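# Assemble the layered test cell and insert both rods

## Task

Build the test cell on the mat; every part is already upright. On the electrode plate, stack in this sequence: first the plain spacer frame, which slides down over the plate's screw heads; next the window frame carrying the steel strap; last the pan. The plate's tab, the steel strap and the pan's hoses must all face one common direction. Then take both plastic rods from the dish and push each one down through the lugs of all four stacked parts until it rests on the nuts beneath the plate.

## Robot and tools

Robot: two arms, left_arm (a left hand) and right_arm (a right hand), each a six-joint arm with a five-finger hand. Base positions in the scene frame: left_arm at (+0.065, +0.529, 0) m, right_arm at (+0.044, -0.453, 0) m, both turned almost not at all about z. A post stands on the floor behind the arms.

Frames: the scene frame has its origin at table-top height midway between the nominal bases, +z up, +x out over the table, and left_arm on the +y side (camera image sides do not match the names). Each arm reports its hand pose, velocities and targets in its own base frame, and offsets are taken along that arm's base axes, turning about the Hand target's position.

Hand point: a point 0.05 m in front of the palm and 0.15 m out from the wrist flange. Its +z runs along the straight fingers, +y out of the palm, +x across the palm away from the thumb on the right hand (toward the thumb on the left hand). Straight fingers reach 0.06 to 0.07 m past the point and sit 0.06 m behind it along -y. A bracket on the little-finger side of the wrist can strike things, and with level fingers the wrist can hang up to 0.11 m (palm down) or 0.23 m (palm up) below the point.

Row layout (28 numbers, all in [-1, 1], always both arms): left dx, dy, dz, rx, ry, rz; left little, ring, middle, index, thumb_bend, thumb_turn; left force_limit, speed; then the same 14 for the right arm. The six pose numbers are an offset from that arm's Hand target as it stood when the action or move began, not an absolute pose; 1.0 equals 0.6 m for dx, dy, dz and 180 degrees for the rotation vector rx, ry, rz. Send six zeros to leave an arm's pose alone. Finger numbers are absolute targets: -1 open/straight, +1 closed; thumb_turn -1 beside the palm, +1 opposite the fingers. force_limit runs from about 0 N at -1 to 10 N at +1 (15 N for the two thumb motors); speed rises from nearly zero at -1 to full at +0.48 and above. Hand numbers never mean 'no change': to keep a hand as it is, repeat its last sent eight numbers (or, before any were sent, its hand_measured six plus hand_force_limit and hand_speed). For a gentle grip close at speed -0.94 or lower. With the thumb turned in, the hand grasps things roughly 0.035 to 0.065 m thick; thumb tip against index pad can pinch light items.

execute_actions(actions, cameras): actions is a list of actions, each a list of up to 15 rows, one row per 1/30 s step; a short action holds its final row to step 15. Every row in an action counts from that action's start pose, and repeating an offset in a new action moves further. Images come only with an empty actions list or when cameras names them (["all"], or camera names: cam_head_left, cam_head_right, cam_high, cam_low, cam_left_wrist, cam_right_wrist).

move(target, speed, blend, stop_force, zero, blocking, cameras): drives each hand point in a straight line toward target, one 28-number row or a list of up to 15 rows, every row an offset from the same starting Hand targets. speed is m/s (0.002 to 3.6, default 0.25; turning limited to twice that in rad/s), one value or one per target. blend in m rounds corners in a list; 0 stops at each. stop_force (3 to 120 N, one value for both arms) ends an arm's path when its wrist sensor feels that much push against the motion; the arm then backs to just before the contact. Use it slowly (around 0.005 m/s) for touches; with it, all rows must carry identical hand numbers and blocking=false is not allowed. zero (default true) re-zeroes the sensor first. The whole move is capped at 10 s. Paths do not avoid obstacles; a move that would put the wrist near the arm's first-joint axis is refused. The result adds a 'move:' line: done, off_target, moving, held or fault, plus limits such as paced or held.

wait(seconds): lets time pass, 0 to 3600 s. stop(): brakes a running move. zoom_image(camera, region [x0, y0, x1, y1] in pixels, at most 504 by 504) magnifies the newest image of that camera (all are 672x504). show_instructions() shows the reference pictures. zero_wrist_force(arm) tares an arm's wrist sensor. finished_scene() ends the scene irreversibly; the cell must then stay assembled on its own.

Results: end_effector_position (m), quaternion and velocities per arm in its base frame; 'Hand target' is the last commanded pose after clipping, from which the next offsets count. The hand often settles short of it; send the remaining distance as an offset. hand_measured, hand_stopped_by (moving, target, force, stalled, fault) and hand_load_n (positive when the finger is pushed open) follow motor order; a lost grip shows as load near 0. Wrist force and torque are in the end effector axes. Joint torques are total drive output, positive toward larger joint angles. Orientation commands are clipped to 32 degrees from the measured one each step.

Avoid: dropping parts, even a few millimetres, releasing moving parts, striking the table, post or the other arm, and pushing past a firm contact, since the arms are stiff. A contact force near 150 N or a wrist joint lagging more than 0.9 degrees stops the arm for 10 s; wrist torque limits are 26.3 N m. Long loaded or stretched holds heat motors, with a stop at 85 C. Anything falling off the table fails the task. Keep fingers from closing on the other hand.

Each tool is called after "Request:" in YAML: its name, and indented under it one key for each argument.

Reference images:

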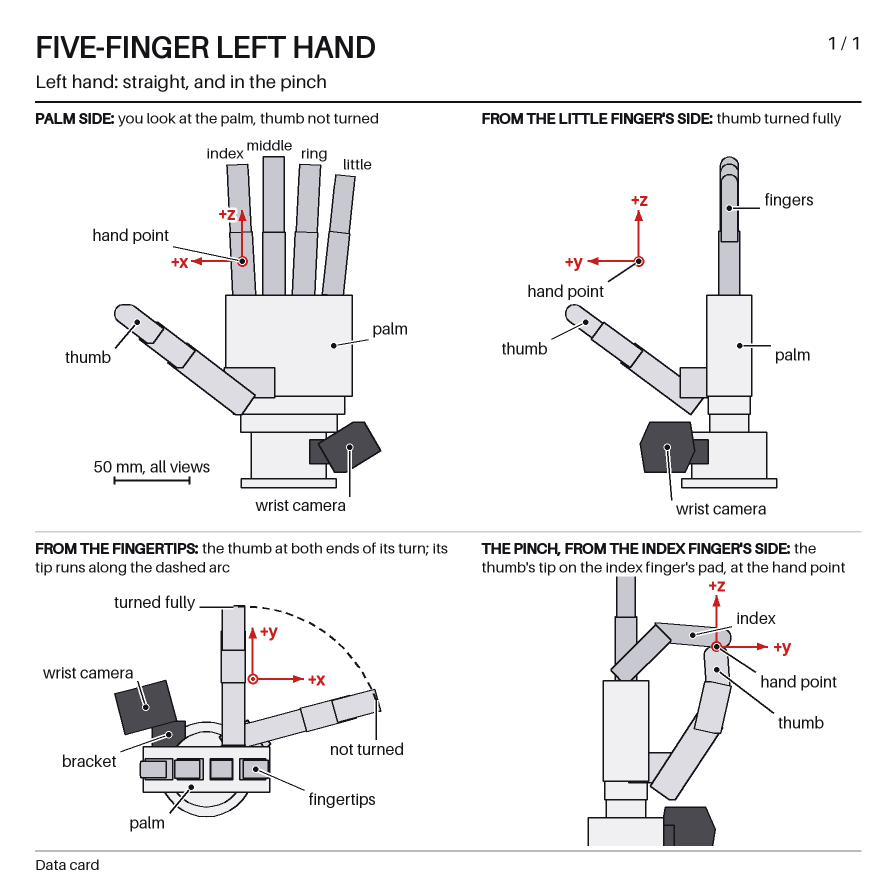

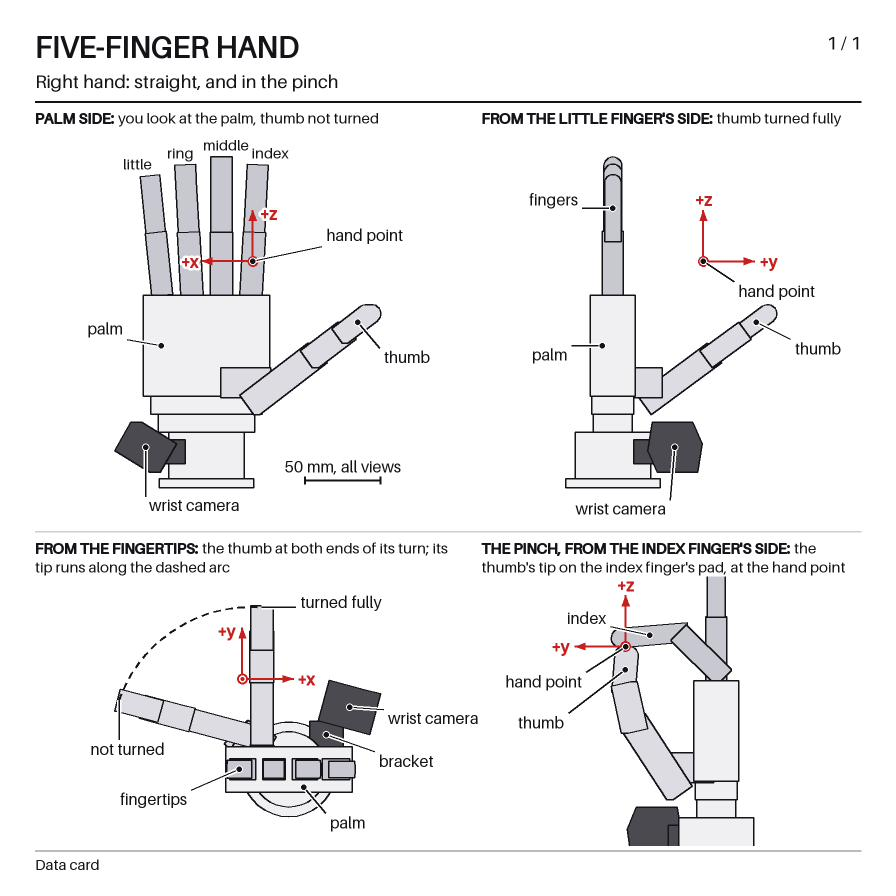

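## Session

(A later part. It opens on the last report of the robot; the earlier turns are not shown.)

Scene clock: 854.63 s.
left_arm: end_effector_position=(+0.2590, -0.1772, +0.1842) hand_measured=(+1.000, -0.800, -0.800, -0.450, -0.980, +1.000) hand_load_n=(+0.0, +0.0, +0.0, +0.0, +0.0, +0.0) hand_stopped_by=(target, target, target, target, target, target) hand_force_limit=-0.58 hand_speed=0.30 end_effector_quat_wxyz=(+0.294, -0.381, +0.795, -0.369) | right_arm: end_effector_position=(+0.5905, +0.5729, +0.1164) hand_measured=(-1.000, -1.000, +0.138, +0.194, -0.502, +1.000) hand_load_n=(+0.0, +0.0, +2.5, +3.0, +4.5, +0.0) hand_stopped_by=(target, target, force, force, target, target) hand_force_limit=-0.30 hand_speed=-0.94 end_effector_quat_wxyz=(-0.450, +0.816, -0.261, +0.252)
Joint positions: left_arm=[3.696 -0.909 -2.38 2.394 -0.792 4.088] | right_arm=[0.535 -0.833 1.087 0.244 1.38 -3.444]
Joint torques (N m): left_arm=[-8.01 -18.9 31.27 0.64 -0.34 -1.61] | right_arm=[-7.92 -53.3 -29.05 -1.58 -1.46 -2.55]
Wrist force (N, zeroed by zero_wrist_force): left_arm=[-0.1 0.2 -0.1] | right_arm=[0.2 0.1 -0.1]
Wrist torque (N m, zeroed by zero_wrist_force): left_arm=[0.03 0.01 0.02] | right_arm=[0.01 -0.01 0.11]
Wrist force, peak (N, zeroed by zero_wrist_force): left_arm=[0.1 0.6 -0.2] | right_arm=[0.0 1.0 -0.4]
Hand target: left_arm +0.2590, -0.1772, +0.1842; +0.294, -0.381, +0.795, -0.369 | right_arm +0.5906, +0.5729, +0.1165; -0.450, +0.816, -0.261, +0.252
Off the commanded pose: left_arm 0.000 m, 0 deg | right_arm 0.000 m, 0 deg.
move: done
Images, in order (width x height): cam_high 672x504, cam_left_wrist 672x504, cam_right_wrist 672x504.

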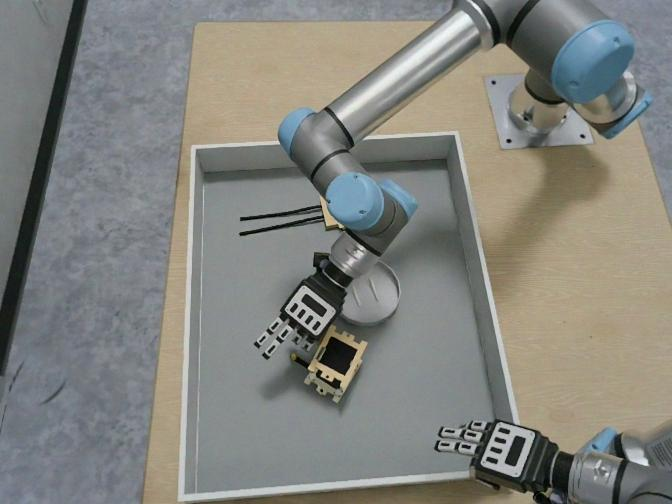

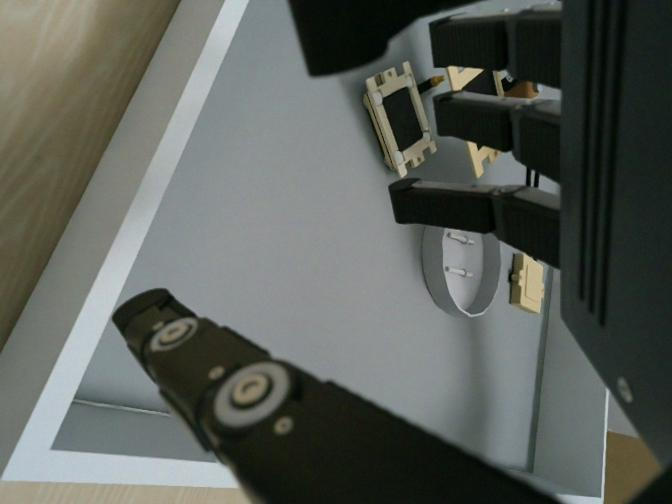

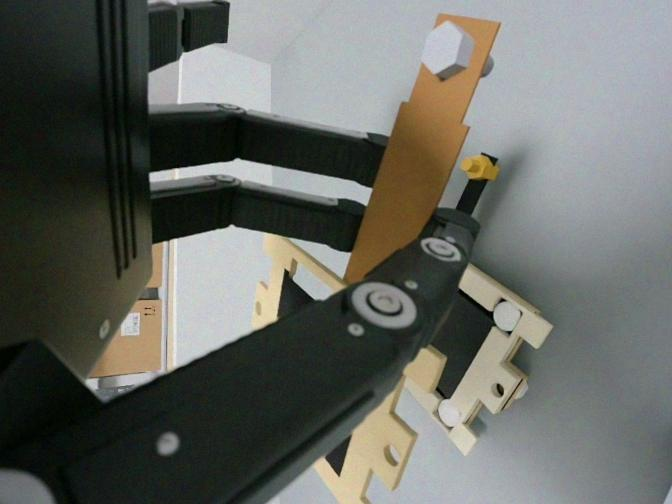

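Request:
move:
  target: [0,0,0,0,0,0,1,-0.8,-0.8,-0.45,-0.98,1,-0.58,0.3,0.0138,0.0007,-0.04,0,0,-0.045,-1,-1,0.3,0.3,-0.5,1,-0.3,-0.94]
  speed: 0.04
  cameras: ["cam_right_wrist","cam_left_wrist","cam_head_left"]

Request:
zoom_image:
  camera: "cam_right_wrist"
  region: [340, 240, 600, 500]

Request:
zoom_image:
  camera: "cam_right_wrist"
  region: [220, 180, 400, 360]

Scene clock: 864.13 s.
left_arm: end_effector_position=(+0.2590, -0.1772, +0.1842) hand_measured=(+1.000, -0.800, -0.800, -0.450, -0.980, +1.000) hand_load_n=(+0.0, +0.0, +0.0, +0.0, +0.0, +0.0) hand_stopped_by=(target, target, target, target, target, target) hand_force_limit=-0.58 hand_speed=0.30 end_effector_quat_wxyz=(+0.294, -0.381, +0.795, -0.369) | right_arm: end_effector_position=(+0.5988, +0.5735, +0.0923) hand_measured=(-1.000, -1.000, +0.138, +0.194, -0.502, +1.000) hand_load_n=(+0.0, +0.0, +2.0, +3.0, +4.5, +0.0) hand_stopped_by=(target, target, force, force, target, target) hand_force_limit=-0.30 hand_speed=-0.94 end_effector_quat_wxyz=(-0.431, +0.796, -0.318, +0.283)
Joint positions: left_arm=[3.696 -0.909 -2.38 2.394 -0.792 4.088] | right_arm=[0.571 -0.803 1.095 0.196 1.537 -3.36]
Joint torques (N m): left_arm=[-8.43 -19.07 31.92 0.23 0.09 -1.5] | right_arm=[-5.26 -62.35 -32.25 0.95 -1.57 -2.58]
Wrist force (N, zeroed by zero_wrist_force): left_arm=[0.0 0.2 -0.2] | right_arm=[0.4 0.3 0.4]
Wrist torque (N m, zeroed by zero_wrist_force): left_arm=[0.04 0.00 0.02] | right_arm=[0.02 -0.05 0.10]
Wrist force, peak (N, zeroed by zero_wrist_force): left_arm=[0.0 0.5 -0.2] | right_arm=[0.8 0.3 0.0]
Hand target: left_arm +0.2590, -0.1772, +0.1842; +0.294, -0.381, +0.795, -0.369 | right_arm +0.5989, +0.5733, +0.0925; -0.431, +0.796, -0.318, +0.283
Off the commanded pose: left_arm 0.000 m, 0 deg | right_arm 0.000 m, 0 deg.
move: done
Images, in order (width x height): cam_head_left 672x504, cam_left_wrist 672x504, cam_right_wrist 672x504.

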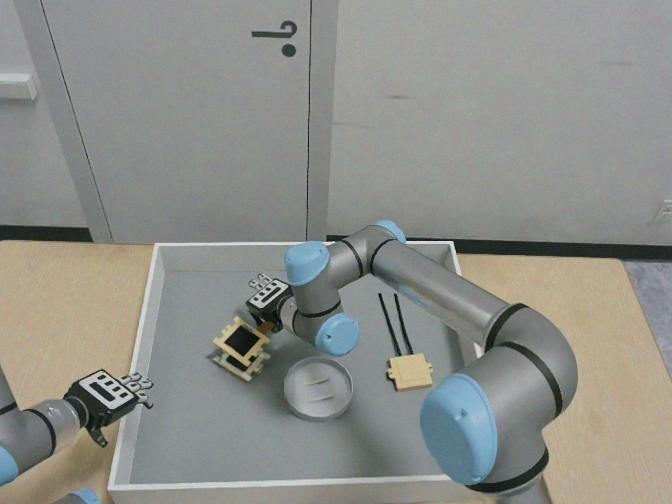

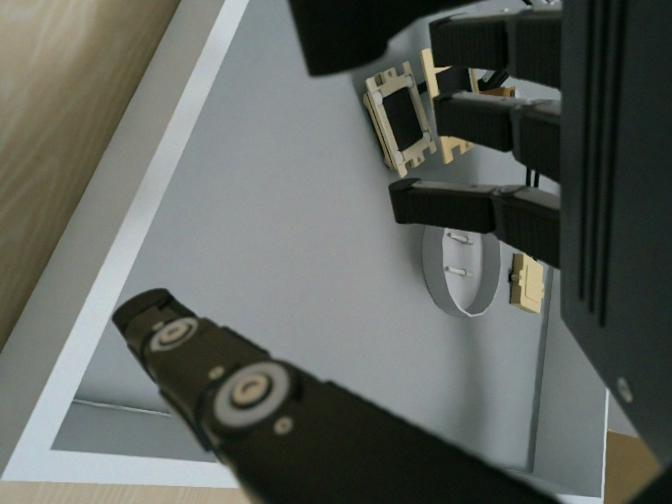

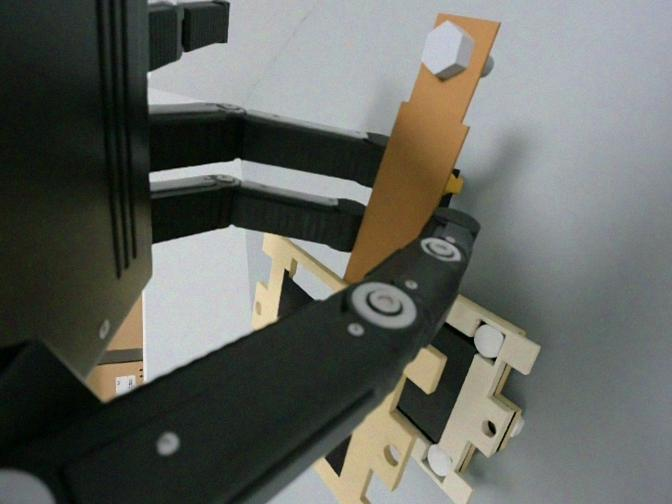

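Scaled by 1.938.

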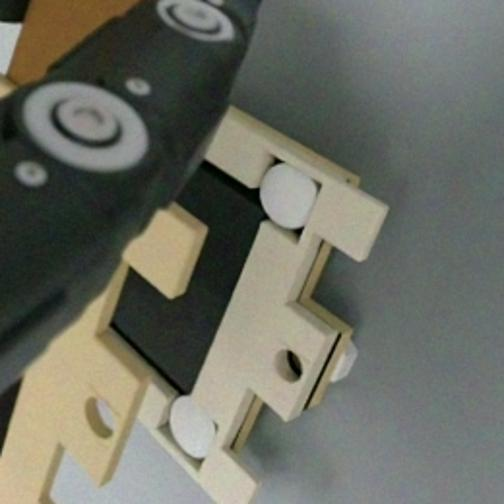

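Scaled by 2.800.

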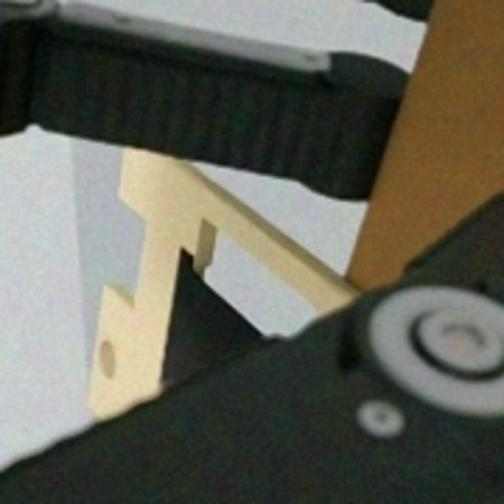

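Request:
zoom_image:
  camera: "cam_right_wrist"
  region: [440, 270, 560, 390]

Request:
zoom_image:
  camera: "cam_right_wrist"
  region: [400, 380, 540, 504]

Scaled by 4.200.

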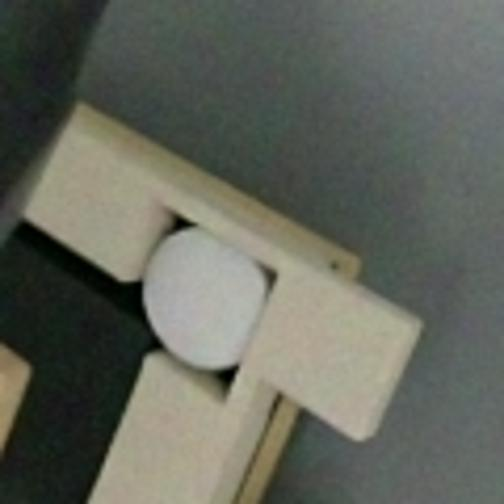

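Scaled by 3.600.

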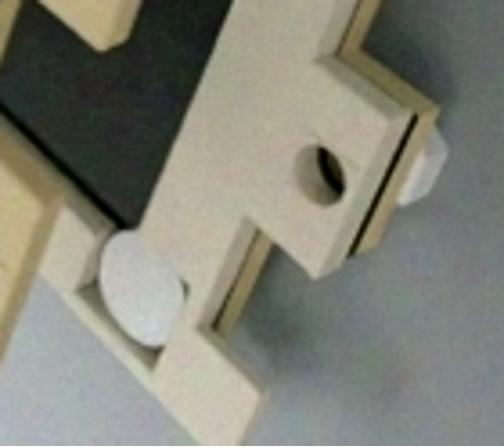

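Request:
move:
  target: [0,0,0,0,0,0,1,-0.8,-0.8,-0.45,-0.98,1,-0.58,0.3,-0.0026,0.0005,-0.058,0,0,0.0056,-1,-1,0.3,0.3,-0.5,1,-0.3,-0.94]
  speed: 0.03
  cameras: ["cam_right_wrist"]

Request:
zoom_image:
  camera: "cam_right_wrist"
  region: [350, 300, 550, 500]

Request:
zoom_image:
  camera: "cam_right_wrist"
  region: [220, 180, 420, 380]

Scene clock: 873.83 s.
left_arm: end_effector_position=(+0.2590, -0.1772, +0.1842) hand_measured=(+1.000, -0.800, -0.800, -0.450, -0.980, +1.000) hand_load_n=(+0.0, +0.0, -0.5, +0.0, +0.0, +0.0) hand_stopped_by=(target, target, target, target, target, target) hand_force_limit=-0.58 hand_speed=0.30 end_effector_quat_wxyz=(+0.294, -0.381, +0.795, -0.369) | right_arm: end_effector_position=(+0.5972, +0.5736, +0.0573) hand_measured=(-1.000, -1.000, +0.138, +0.194, -0.502, +1.000) hand_load_n=(+0.0, -0.5, +2.5, +3.0, +4.5, +0.0) hand_stopped_by=(target, target, force, force, target, target) hand_force_limit=-0.30 hand_speed=-0.94 end_effector_quat_wxyz=(-0.433, +0.798, -0.311, +0.279) end_effector_velocity=(-0.001, -0.001, +0.000) end_effector_angular_velocity=(-0.002, +0.004, +0.000)
Joint positions: left_arm=[3.696 -0.909 -2.38 2.394 -0.792 4.088] | right_arm=[0.567 -0.776 1.141 0.124 1.518 -3.37]
Joint velocities: left_arm=[within noise] | right_arm=[0 -0.001 -0.001 0.006 -0.001 0]
Joint torques (N m): left_arm=[-8.4 -18.87 31.11 0.18 0.46 -1.08] | right_arm=[-5.14 -63.05 -31.59 1.36 0.71 -1.24]
Wrist force (N, zeroed by zero_wrist_force): left_arm=[0.2 0.3 -0.3] | right_arm=[-0.4 0.3 0.4]
Wrist torque (N m, zeroed by zero_wrist_force): left_arm=[0.05 -0.04 0.04] | right_arm=[0.00 0.09 0.14]
Wrist force, peak (N, zeroed by zero_wrist_force): left_arm=[0.2 0.4 -0.5] | right_arm=[-0.5 0.4 0.9]
Hand target: left_arm +0.2590, -0.1772, +0.1842; +0.294, -0.381, +0.795, -0.369 | right_arm +0.5973, +0.5736, +0.0577; -0.433, +0.798, -0.311, +0.279
Off the commanded pose: left_arm 0.000 m, 0 deg | right_arm 0.000 m, 0 deg.
move: done

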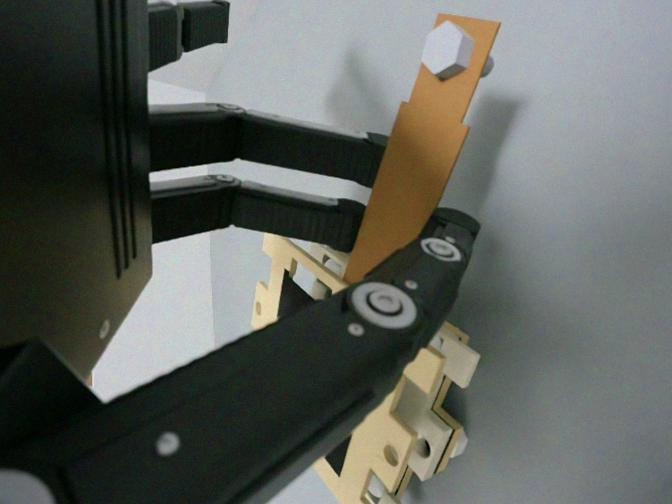

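Scaled by 2.520.

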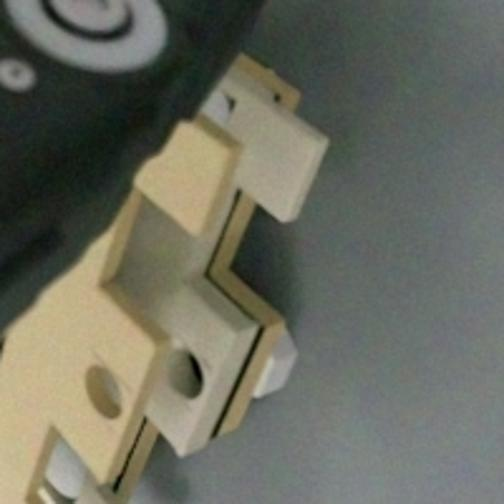

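Scaled by 2.520.

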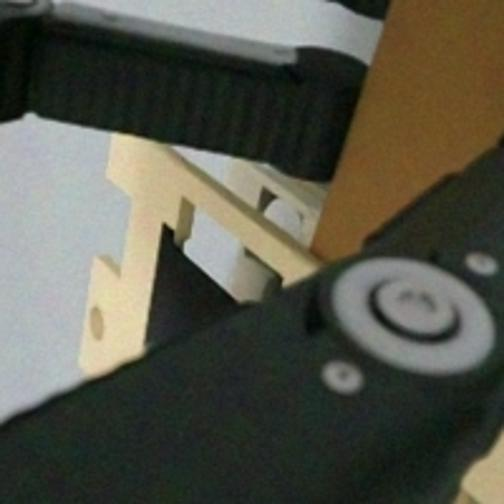

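Request:
execute_actions:
  actions: []
  cameras: ["cam_right_wrist"]

Request:
zoom_image:
  camera: "cam_right_wrist"
  region: [340, 300, 560, 500]

Scene clock: 877.53 s.
left_arm: end_effector_position=(+0.2590, -0.1772, +0.1842) hand_measured=(+1.000, -0.800, -0.800, -0.450, -0.980, +1.000) hand_load_n=(+0.0, +0.0, +0.0, +0.0, +0.0, +0.0) hand_stopped_by=(target, target, target, target, target, target) hand_force_limit=-0.58 hand_speed=0.30 end_effector_quat_wxyz=(+0.294, -0.381, +0.795, -0.369) | right_arm: end_effector_position=(+0.5973, +0.5736, +0.0577) hand_measured=(-1.000, -1.000, +0.138, +0.194, -0.502, +1.000) hand_load_n=(+0.0, +0.0, +2.0, +3.0, +4.5, +0.0) hand_stopped_by=(target, target, force, force, target, target) hand_force_limit=-0.30 hand_speed=-0.94 end_effector_quat_wxyz=(-0.433, +0.798, -0.311, +0.279)
Joint positions: left_arm=[3.696 -0.909 -2.38 2.394 -0.792 4.088] | right_arm=[0.567 -0.776 1.141 0.124 1.518 -3.37]
Joint velocities: within noise
Joint torques (N m): left_arm=[-7.86 -19.16 30.93 -0.06 0.64 -0.81] | right_arm=[7.21 -64.75 -30.28 1.1 1.01 2.13]
Motor temperatures (°C): left_arm=[38 33 30 34 46 35] | right_arm=[30 25 33 43 38 35]
Wrist force (N, zeroed by zero_wrist_force): left_arm=[0.0 0.3 -0.2] | right_arm=[0.0 0.0 0.5]
Wrist torque (N m, zeroed by zero_wrist_force): left_arm=[0.05 -0.01 0.03] | right_arm=[-0.04 0.01 0.16]
Wrist force, peak (N, zeroed by zero_wrist_force): left_arm=[-0.1 0.4 -0.2] | right_arm=[-0.4 -0.2 0.9]
Hand target: left_arm +0.2590, -0.1772, +0.1842; +0.294, -0.381, +0.795, -0.369 | right_arm +0.5973, +0.5736, +0.0577; -0.433, +0.798, -0.311, +0.279
Off the commanded pose: left_arm 0.000 m, 0 deg | right_arm 0.000 m, 0 deg.
Images, in order (width x height): cam_right_wrist 672x504.

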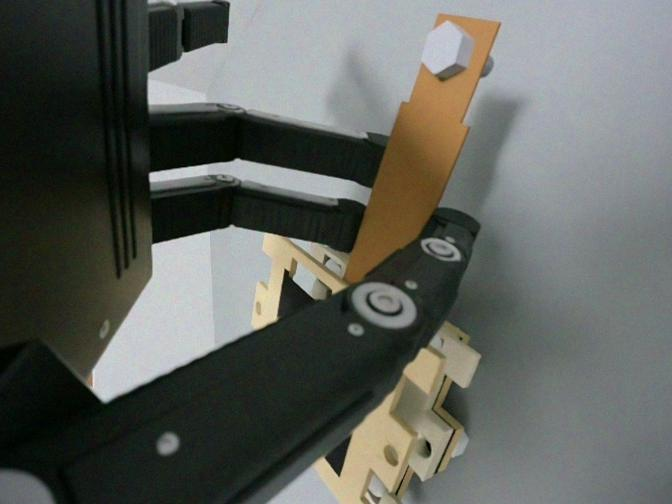

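Scaled by 2.291.

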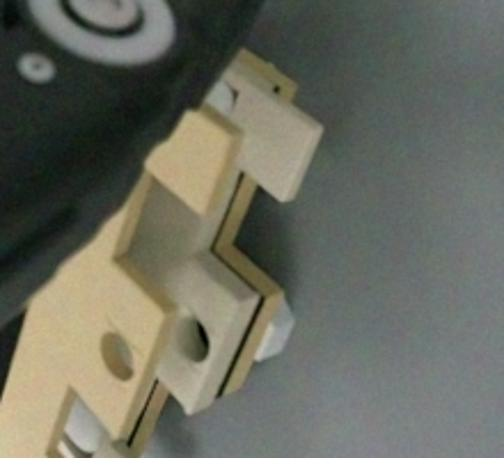

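Request:
move:
  target: [0,0,0,0,0,0,1,-0.8,-0.8,-0.45,-0.98,1,-0.58,0.3,-0.0012,0.0012,-0.0145,0,0,0,-1,-1,0.3,0.3,-0.5,1,-0.3,-0.94]
  speed: 0.03
  cameras: ["cam_right_wrist"]

Request:
zoom_image:
  camera: "cam_right_wrist"
  region: [340, 300, 560, 500]

Request:
zoom_image:
  camera: "cam_right_wrist"
  region: [240, 200, 400, 340]

Scene clock: 880.40 s.
left_arm: end_effector_position=(+0.2590, -0.1772, +0.1842) hand_measured=(+1.000, -0.800, -0.800, -0.450, -0.980, +1.000) hand_load_n=(+0.0, +0.0, +0.0, +0.0, +0.0, +0.0) hand_stopped_by=(target, target, target, target, target, target) hand_force_limit=-0.58 hand_speed=0.30 end_effector_quat_wxyz=(+0.294, -0.381, +0.795, -0.369) | right_arm: end_effector_position=(+0.5965, +0.5744, +0.0487) hand_measured=(-1.000, -1.000, +0.138, +0.194, -0.502, +1.000) hand_load_n=(+0.0, +0.0, +2.5, +3.0, +4.5, +0.0) hand_stopped_by=(target, target, force, force, target, target) hand_force_limit=-0.30 hand_speed=-0.94 end_effector_quat_wxyz=(-0.433, +0.798, -0.311, +0.279) end_effector_velocity=(-0.001, +0.000, +0.000) end_effector_angular_velocity=(-0.002, +0.004, +0.002)
Joint positions: left_arm=[3.696 -0.909 -2.38 2.394 -0.792 4.088] | right_arm=[0.569 -0.768 1.15 0.107 1.519 -3.369]
Joint velocities: left_arm=[within noise] | right_arm=[0 -0.001 0 0.005 -0.002 0]
Joint torques (N m): left_arm=[-8.12 -18.47 30.95 -0.02 0.82 -0.69] | right_arm=[4.95 -63.24 -28.11 1.39 0.64 1.78]
Wrist force (N, zeroed by zero_wrist_force): left_arm=[0.1 -0.1 -0.3] | right_arm=[-0.2 -0.1 0.7]
Wrist torque (N m, zeroed by zero_wrist_force): left_arm=[0.00 -0.03 0.05] | right_arm=[-0.08 0.05 0.06]
Wrist force, peak (N, zeroed by zero_wrist_force): left_arm=[0.0 0.5 -0.3] | right_arm=[0.0 0.7 0.8]
Hand target: left_arm +0.2590, -0.1772, +0.1842; +0.294, -0.381, +0.795, -0.369 | right_arm +0.5966, +0.5744, +0.0490; -0.433, +0.798, -0.311, +0.279
Off the commanded pose: left_arm 0.000 m, 0 deg | right_arm 0.000 m, 0 deg.
move: done

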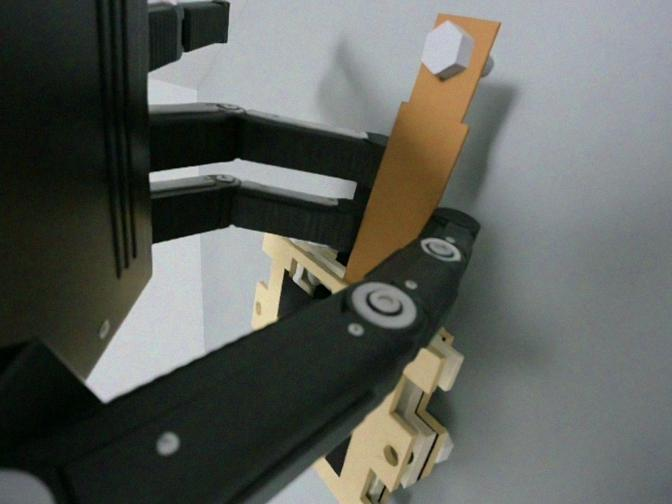

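Scaled by 2.291.

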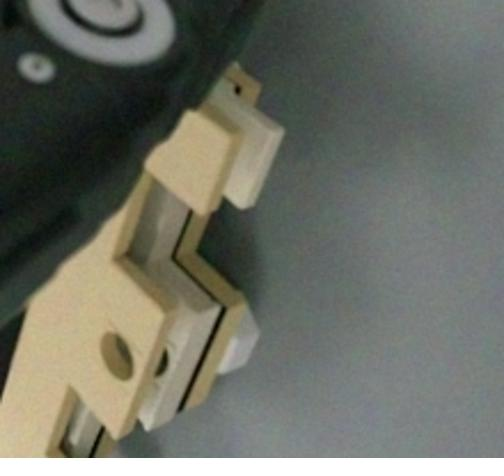

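Scaled by 3.150.

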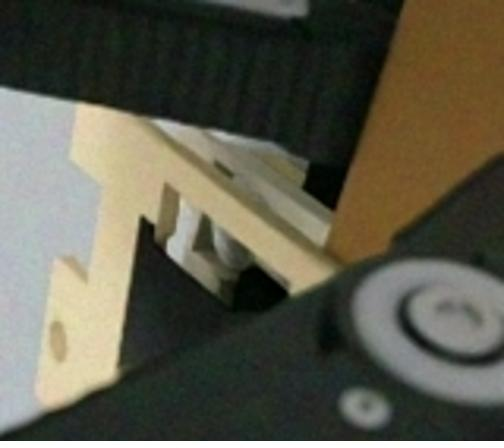

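Request:
zoom_image:
  camera: "cam_right_wrist"
  region: [370, 320, 480, 400]

Request:
zoom_image:
  camera: "cam_right_wrist"
  region: [350, 400, 460, 500]

Request:
zoom_image:
  camera: "cam_right_wrist"
  region: [240, 220, 350, 340]

Scaled by 4.582.

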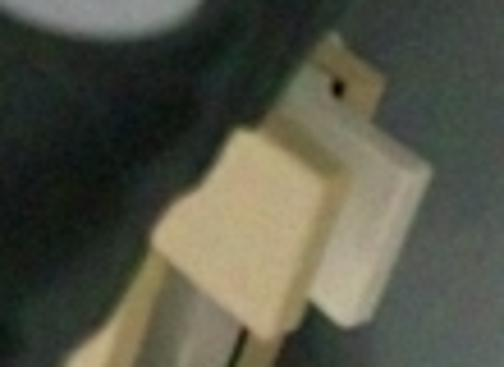

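Scaled by 4.582.

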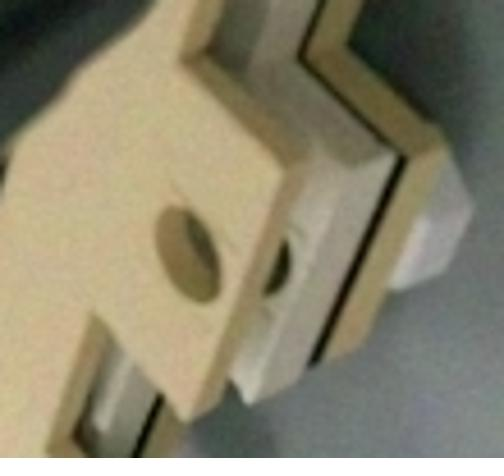

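Scaled by 4.200.

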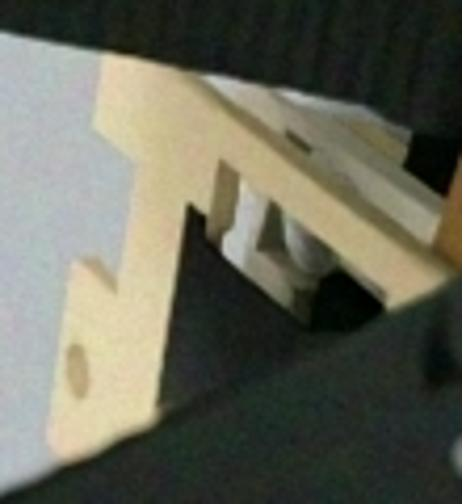

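Request:
execute_actions:
  actions: []
  cameras: ["cam_left_wrist","cam_head_left","cam_low"]

Request:
zoom_image:
  camera: "cam_head_left"
  region: [200, 200, 400, 400]

Scene clock: 889.23 s.
left_arm: end_effector_position=(+0.2590, -0.1772, +0.1842) hand_measured=(+1.000, -0.800, -0.800, -0.450, -0.980, +1.000) hand_load_n=(+0.0, +0.0, +0.0, -0.5, +0.0, +0.0) hand_stopped_by=(target, target, target, target, target, target) hand_force_limit=-0.58 hand_speed=0.30 end_effector_quat_wxyz=(+0.294, -0.381, +0.795, -0.369) | right_arm: end_effector_position=(+0.5966, +0.5744, +0.0490) hand_measured=(-1.000, -1.000, +0.138, +0.194, -0.502, +1.000) hand_load_n=(+0.0, +0.0, +2.0, +3.0, +4.5, +0.0) hand_stopped_by=(target, target, force, force, target, target) hand_force_limit=-0.30 hand_speed=-0.94 end_effector_quat_wxyz=(-0.433, +0.798, -0.311, +0.279)
Joint positions: left_arm=[3.696 -0.909 -2.38 2.394 -0.792 4.088] | right_arm=[0.569 -0.768 1.15 0.107 1.519 -3.369]
Joint velocities: within noise
Joint torques (N m): left_arm=[-8.46 -19.01 29.97 -0.29 0.91 -0.7] | right_arm=[-6.48 -65.27 -29.71 1.02 -1.17 -2.26]
Motor temperatures (°C): left_arm=[38 33 30 34 46 35] | right_arm=[30 25 33 43 38 35]
Wrist force (N, zeroed by zero_wrist_force): left_arm=[0.0 0.3 0.0] | right_arm=[0.1 0.1 0.4]
Wrist torque (N m, zeroed by zero_wrist_force): left_arm=[0.04 0.00 0.03] | right_arm=[-0.05 0.00 0.08]
Wrist force, peak (N, zeroed by zero_wrist_force): left_arm=[-0.2 0.4 -0.3] | right_arm=[0.1 -0.3 0.9]
Hand target: left_arm +0.2590, -0.1772, +0.1842; +0.294, -0.381, +0.795, -0.369 | right_arm +0.5966, +0.5744, +0.0490; -0.433, +0.798, -0.311, +0.279
Off the commanded pose: left_arm 0.000 m, 0 deg | right_arm 0.000 m, 0 deg.
Images, in order (width x height): cam_head_left 672x504, cam_low 672x504, cam_left_wrist 672x504.

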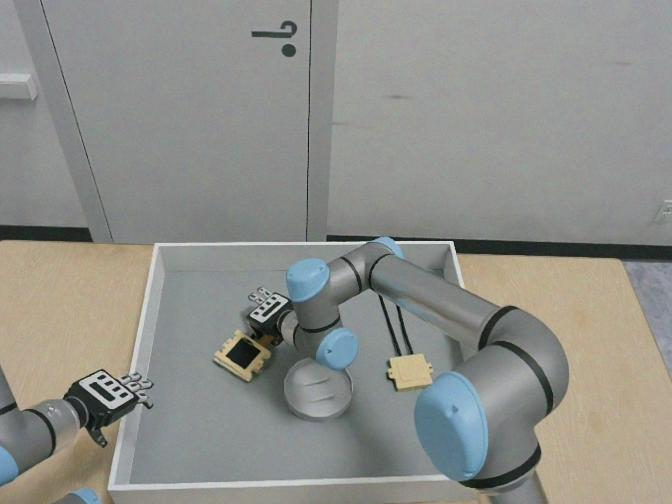

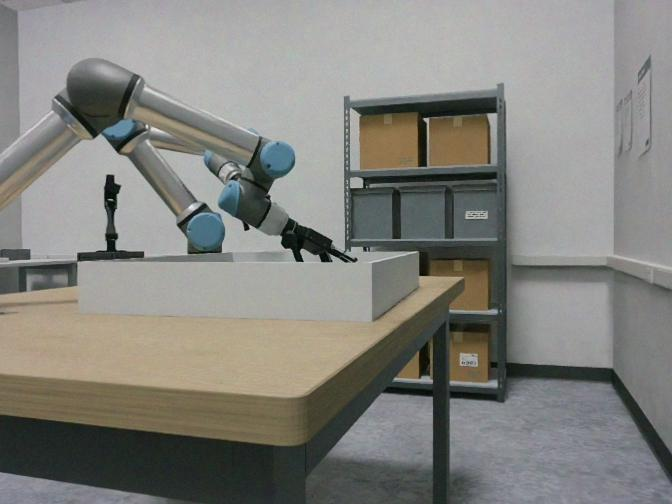

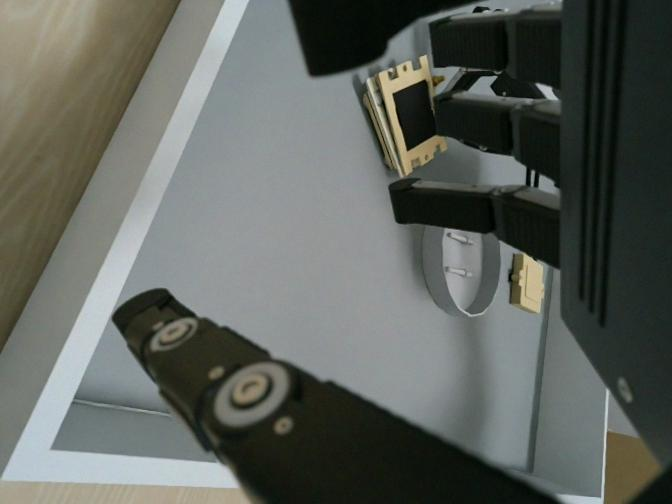

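Scaled by 2.520.

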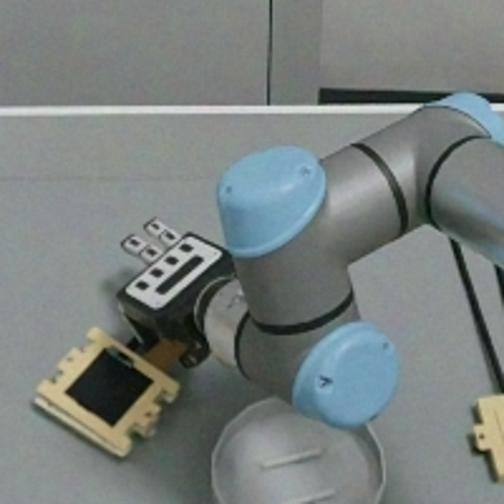

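Request:
zoom_image:
  camera: "cam_left_wrist"
  region: [350, 40, 460, 190]

Scaled by 3.360.

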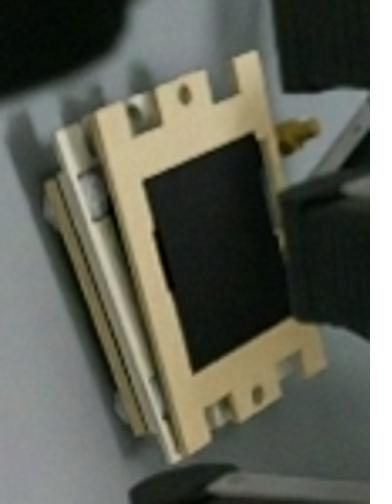

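Request:
move:
  target: [0,0,0,0,0,0,1,-0.8,-0.8,-0.45,-0.98,1,-0.58,0.3,0,0,0.0017,-0.0179,0.0132,0,-1,-1,0.3,0.3,-0.5,1,-0.3,-0.94]
  speed: 0.03
  cameras: ["cam_right_wrist","cam_left_wrist"]

Request:
zoom_image:
  camera: "cam_left_wrist"
  region: [350, 40, 460, 190]

Request:
zoom_image:
  camera: "cam_right_wrist"
  region: [370, 320, 480, 400]

Request:
zoom_image:
  camera: "cam_right_wrist"
  region: [350, 400, 460, 500]

Scene clock: 901.60 s.
left_arm: end_effector_position=(+0.2590, -0.1772, +0.1842) hand_measured=(+1.000, -0.800, -0.800, -0.450, -0.980, +1.000) hand_load_n=(+0.0, +0.0, +0.0, +0.0, +0.0, +0.0) hand_stopped_by=(target, target, target, target, target, target) hand_force_limit=-0.58 hand_speed=0.30 end_effector_quat_wxyz=(+0.294, -0.381, +0.795, -0.369) | right_arm: end_effector_position=(+0.5966, +0.5744, +0.0499) hand_measured=(-1.000, -1.000, +0.138, +0.194, -0.502, +1.000) hand_load_n=(+0.0, +0.0, +2.0, +3.0, +4.5, +0.0) hand_stopped_by=(target, target, force, force, target, target) hand_force_limit=-0.30 hand_speed=-0.94 end_effector_quat_wxyz=(-0.404, +0.816, -0.312, +0.271)
Joint positions: left_arm=[3.696 -0.909 -2.38 2.394 -0.792 4.088] | right_arm=[0.576 -0.732 1.054 0.232 1.538 -3.387]
Joint torques (N m): left_arm=[-7.92 -19.48 30.88 -0.31 1.53 -0.41] | right_arm=[3.56 -66.01 -9.47 -2.05 -1.14 0.59]
Wrist force (N, zeroed by zero_wrist_force): left_arm=[0.0 0.2 -0.2] | right_arm=[0.1 0.3 0.3]
Wrist torque (N m, zeroed by zero_wrist_force): left_arm=[0.03 -0.02 0.03] | right_arm=[0.02 0.00 0.18]
Wrist force, peak (N, zeroed by zero_wrist_force): left_arm=[0.1 0.6 0.1] | right_arm=[-0.1 0.0 1.0]
Hand target: left_arm +0.2590, -0.1772, +0.1842; +0.294, -0.381, +0.795, -0.369 | right_arm +0.5966, +0.5744, +0.0500; -0.404, +0.816, -0.312, +0.271
Off the commanded pose: left_arm 0.000 m, 0 deg | right_arm 0.000 m, 0 deg.
move: done
Images, in order (width x height): cam_left_wrist 672x504, cam_right_wrist 672x504.

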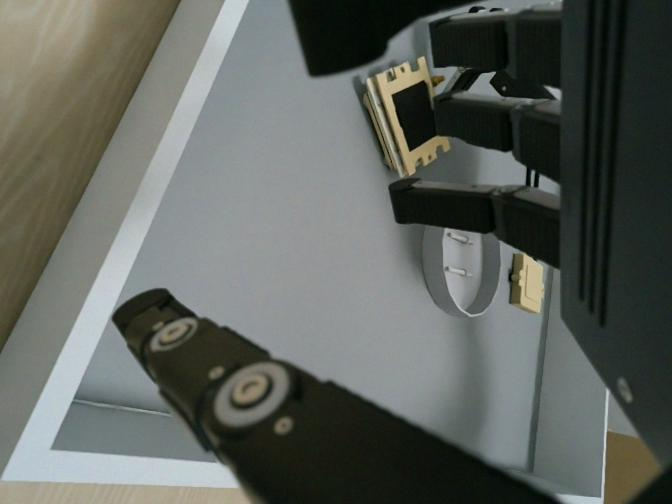

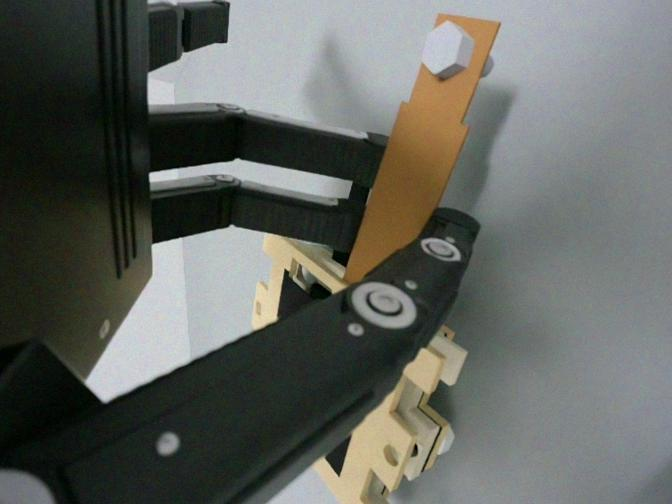

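Scaled by 3.360.

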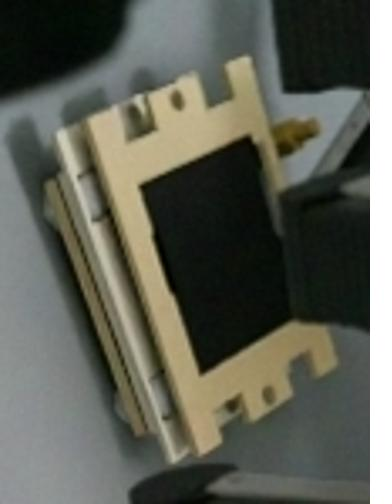

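Scaled by 4.582.

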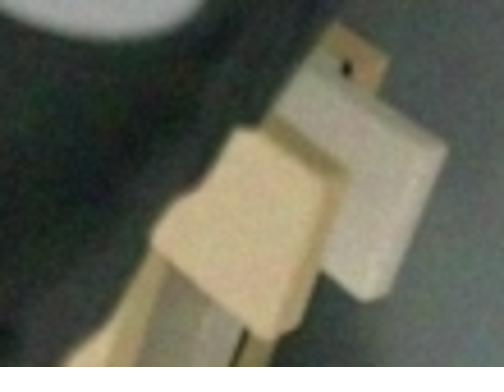

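Scaled by 4.582.

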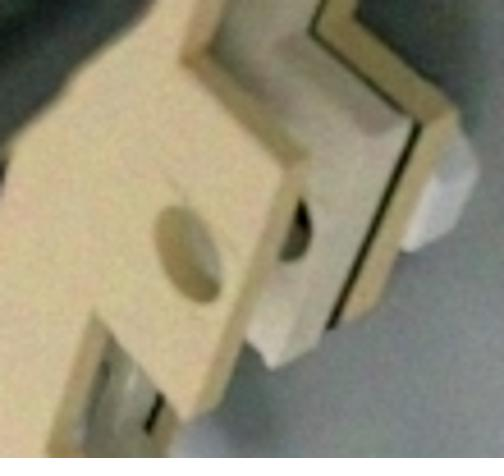

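Request:
zoom_image:
  camera: "cam_right_wrist"
  region: [240, 220, 350, 340]

Request:
zoom_image:
  camera: "cam_left_wrist"
  region: [355, 50, 415, 120]

Request:
zoom_image:
  camera: "cam_left_wrist"
  region: [370, 120, 460, 190]

Scaled by 4.200.

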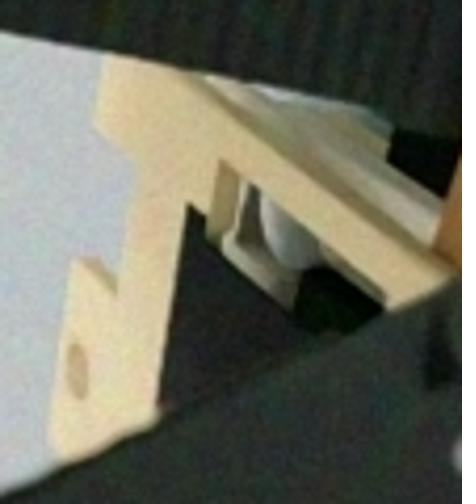

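Scaled by 7.200.

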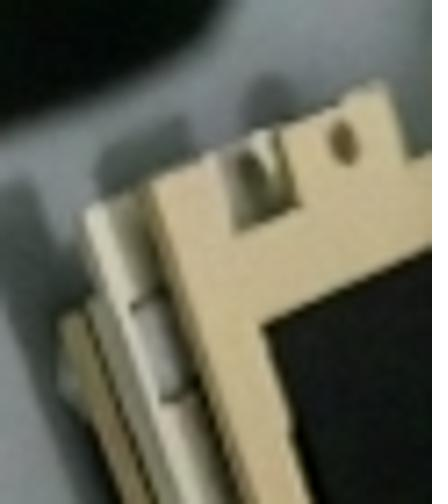

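Scaled by 5.600.

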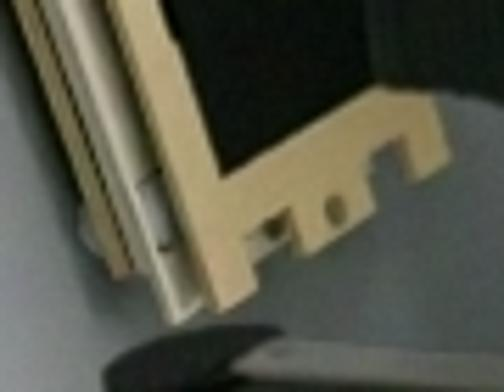

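Request:
move:
  target: [0,0,0,0,0,0,1,-0.8,-0.8,-0.45,-0.98,1,-0.58,0.3,-0.0034,0.0025,-0.005,0,0,0,-1,-1,0.3,0.3,-0.5,1,-0.3,-0.94]
  speed: 0.03
  cameras: ["cam_right_wrist","cam_left_wrist"]

Request:
zoom_image:
  camera: "cam_left_wrist"
  region: [355, 50, 415, 120]

Request:
zoom_image:
  camera: "cam_left_wrist"
  region: [370, 120, 460, 190]

Request:
zoom_image:
  camera: "cam_right_wrist"
  region: [370, 320, 480, 400]

Request:
zoom_image:
  camera: "cam_right_wrist"
  region: [350, 400, 460, 500]

Scene clock: 915.23 s.
left_arm: end_effector_position=(+0.2590, -0.1772, +0.1842) hand_measured=(+1.000, -0.800, -0.800, -0.450, -0.980, +1.000) hand_load_n=(+0.0, +0.0, +0.0, +0.0, +0.0, +0.0) hand_stopped_by=(target, target, target, target, target, target) hand_force_limit=-0.58 hand_speed=0.30 end_effector_quat_wxyz=(+0.294, -0.381, +0.795, -0.369) | right_arm: end_effector_position=(+0.5944, +0.5759, +0.0469) hand_measured=(-1.000, -1.000, +0.138, +0.194, -0.502, +1.000) hand_load_n=(+0.0, +0.5, +2.5, +3.0, +4.5, +0.0) hand_stopped_by=(target, target, force, force, target, target) hand_force_limit=-0.30 hand_speed=-0.94 end_effector_quat_wxyz=(-0.404, +0.816, -0.312, +0.271)
Joint positions: left_arm=[3.696 -0.909 -2.38 2.394 -0.792 4.088] | right_arm=[0.58 -0.73 1.06 0.225 1.541 -3.385]
Joint torques (N m): left_arm=[-7.87 -19.95 29.55 -0.71 1.4 -0.16] | right_arm=[-8.02 -46.78 -30.77 1.61 -1.37 -1.31]
Wrist force (N, zeroed by zero_wrist_force): left_arm=[0.0 0.2 -0.2] | right_arm=[0.2 0.1 0.2]
Wrist torque (N m, zeroed by zero_wrist_force): left_arm=[0.04 0.00 0.03] | right_arm=[-0.01 -0.01 0.09]
Wrist force, peak (N, zeroed by zero_wrist_force): left_arm=[0.2 0.5 0.0] | right_arm=[-0.5 0.7 0.5]
Hand target: left_arm +0.2590, -0.1772, +0.1842; +0.294, -0.381, +0.795, -0.369 | right_arm +0.5945, +0.5759, +0.0470; -0.404, +0.816, -0.312, +0.271
Off the commanded pose: left_arm 0.000 m, 0 deg | right_arm 0.000 m, 0 deg.
move: done
Images, in order (width x height): cam_left_wrist 672x504, cam_right_wrist 672x504.

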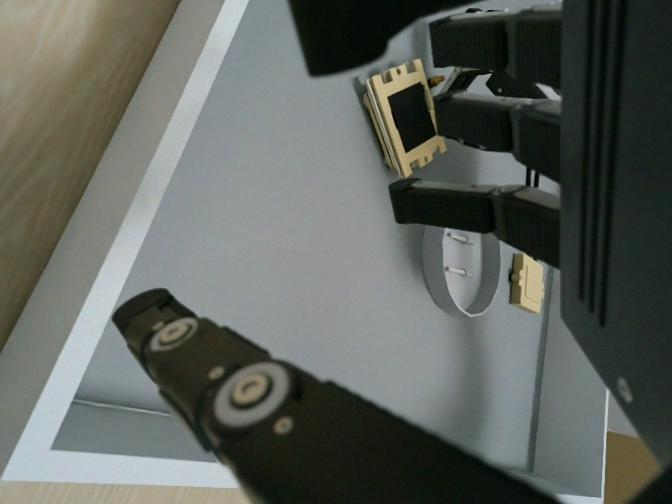

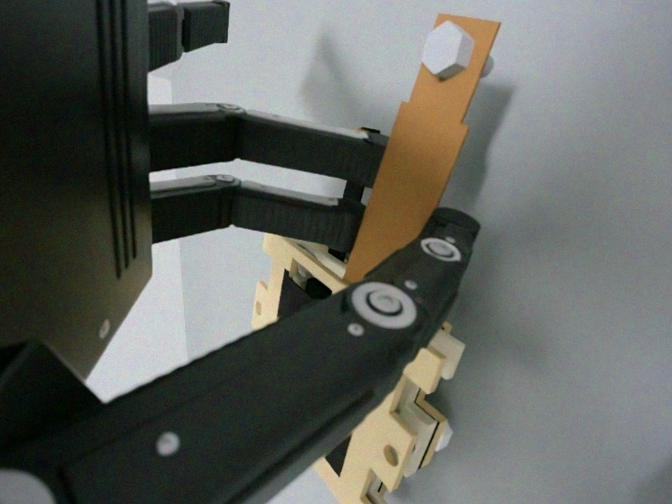

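Scaled by 7.200.

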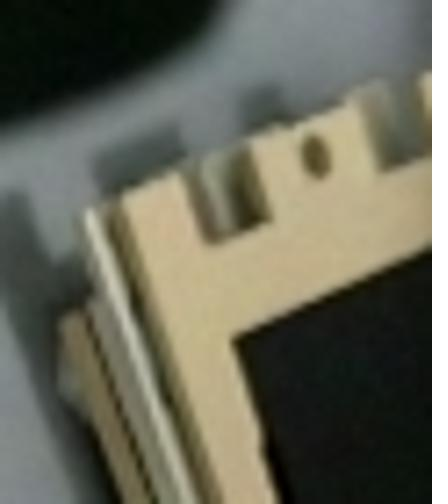

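Scaled by 5.600.

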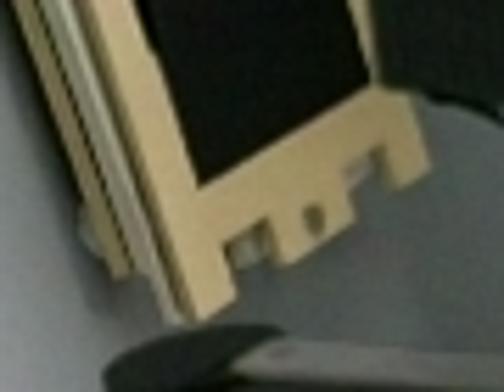

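Scaled by 4.582.

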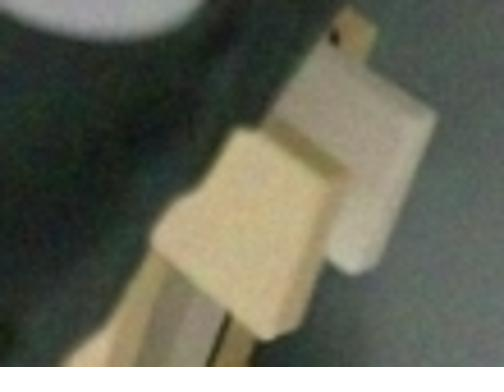

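Scaled by 4.582.

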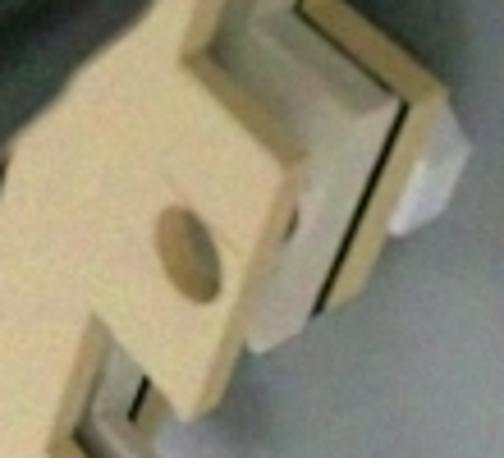

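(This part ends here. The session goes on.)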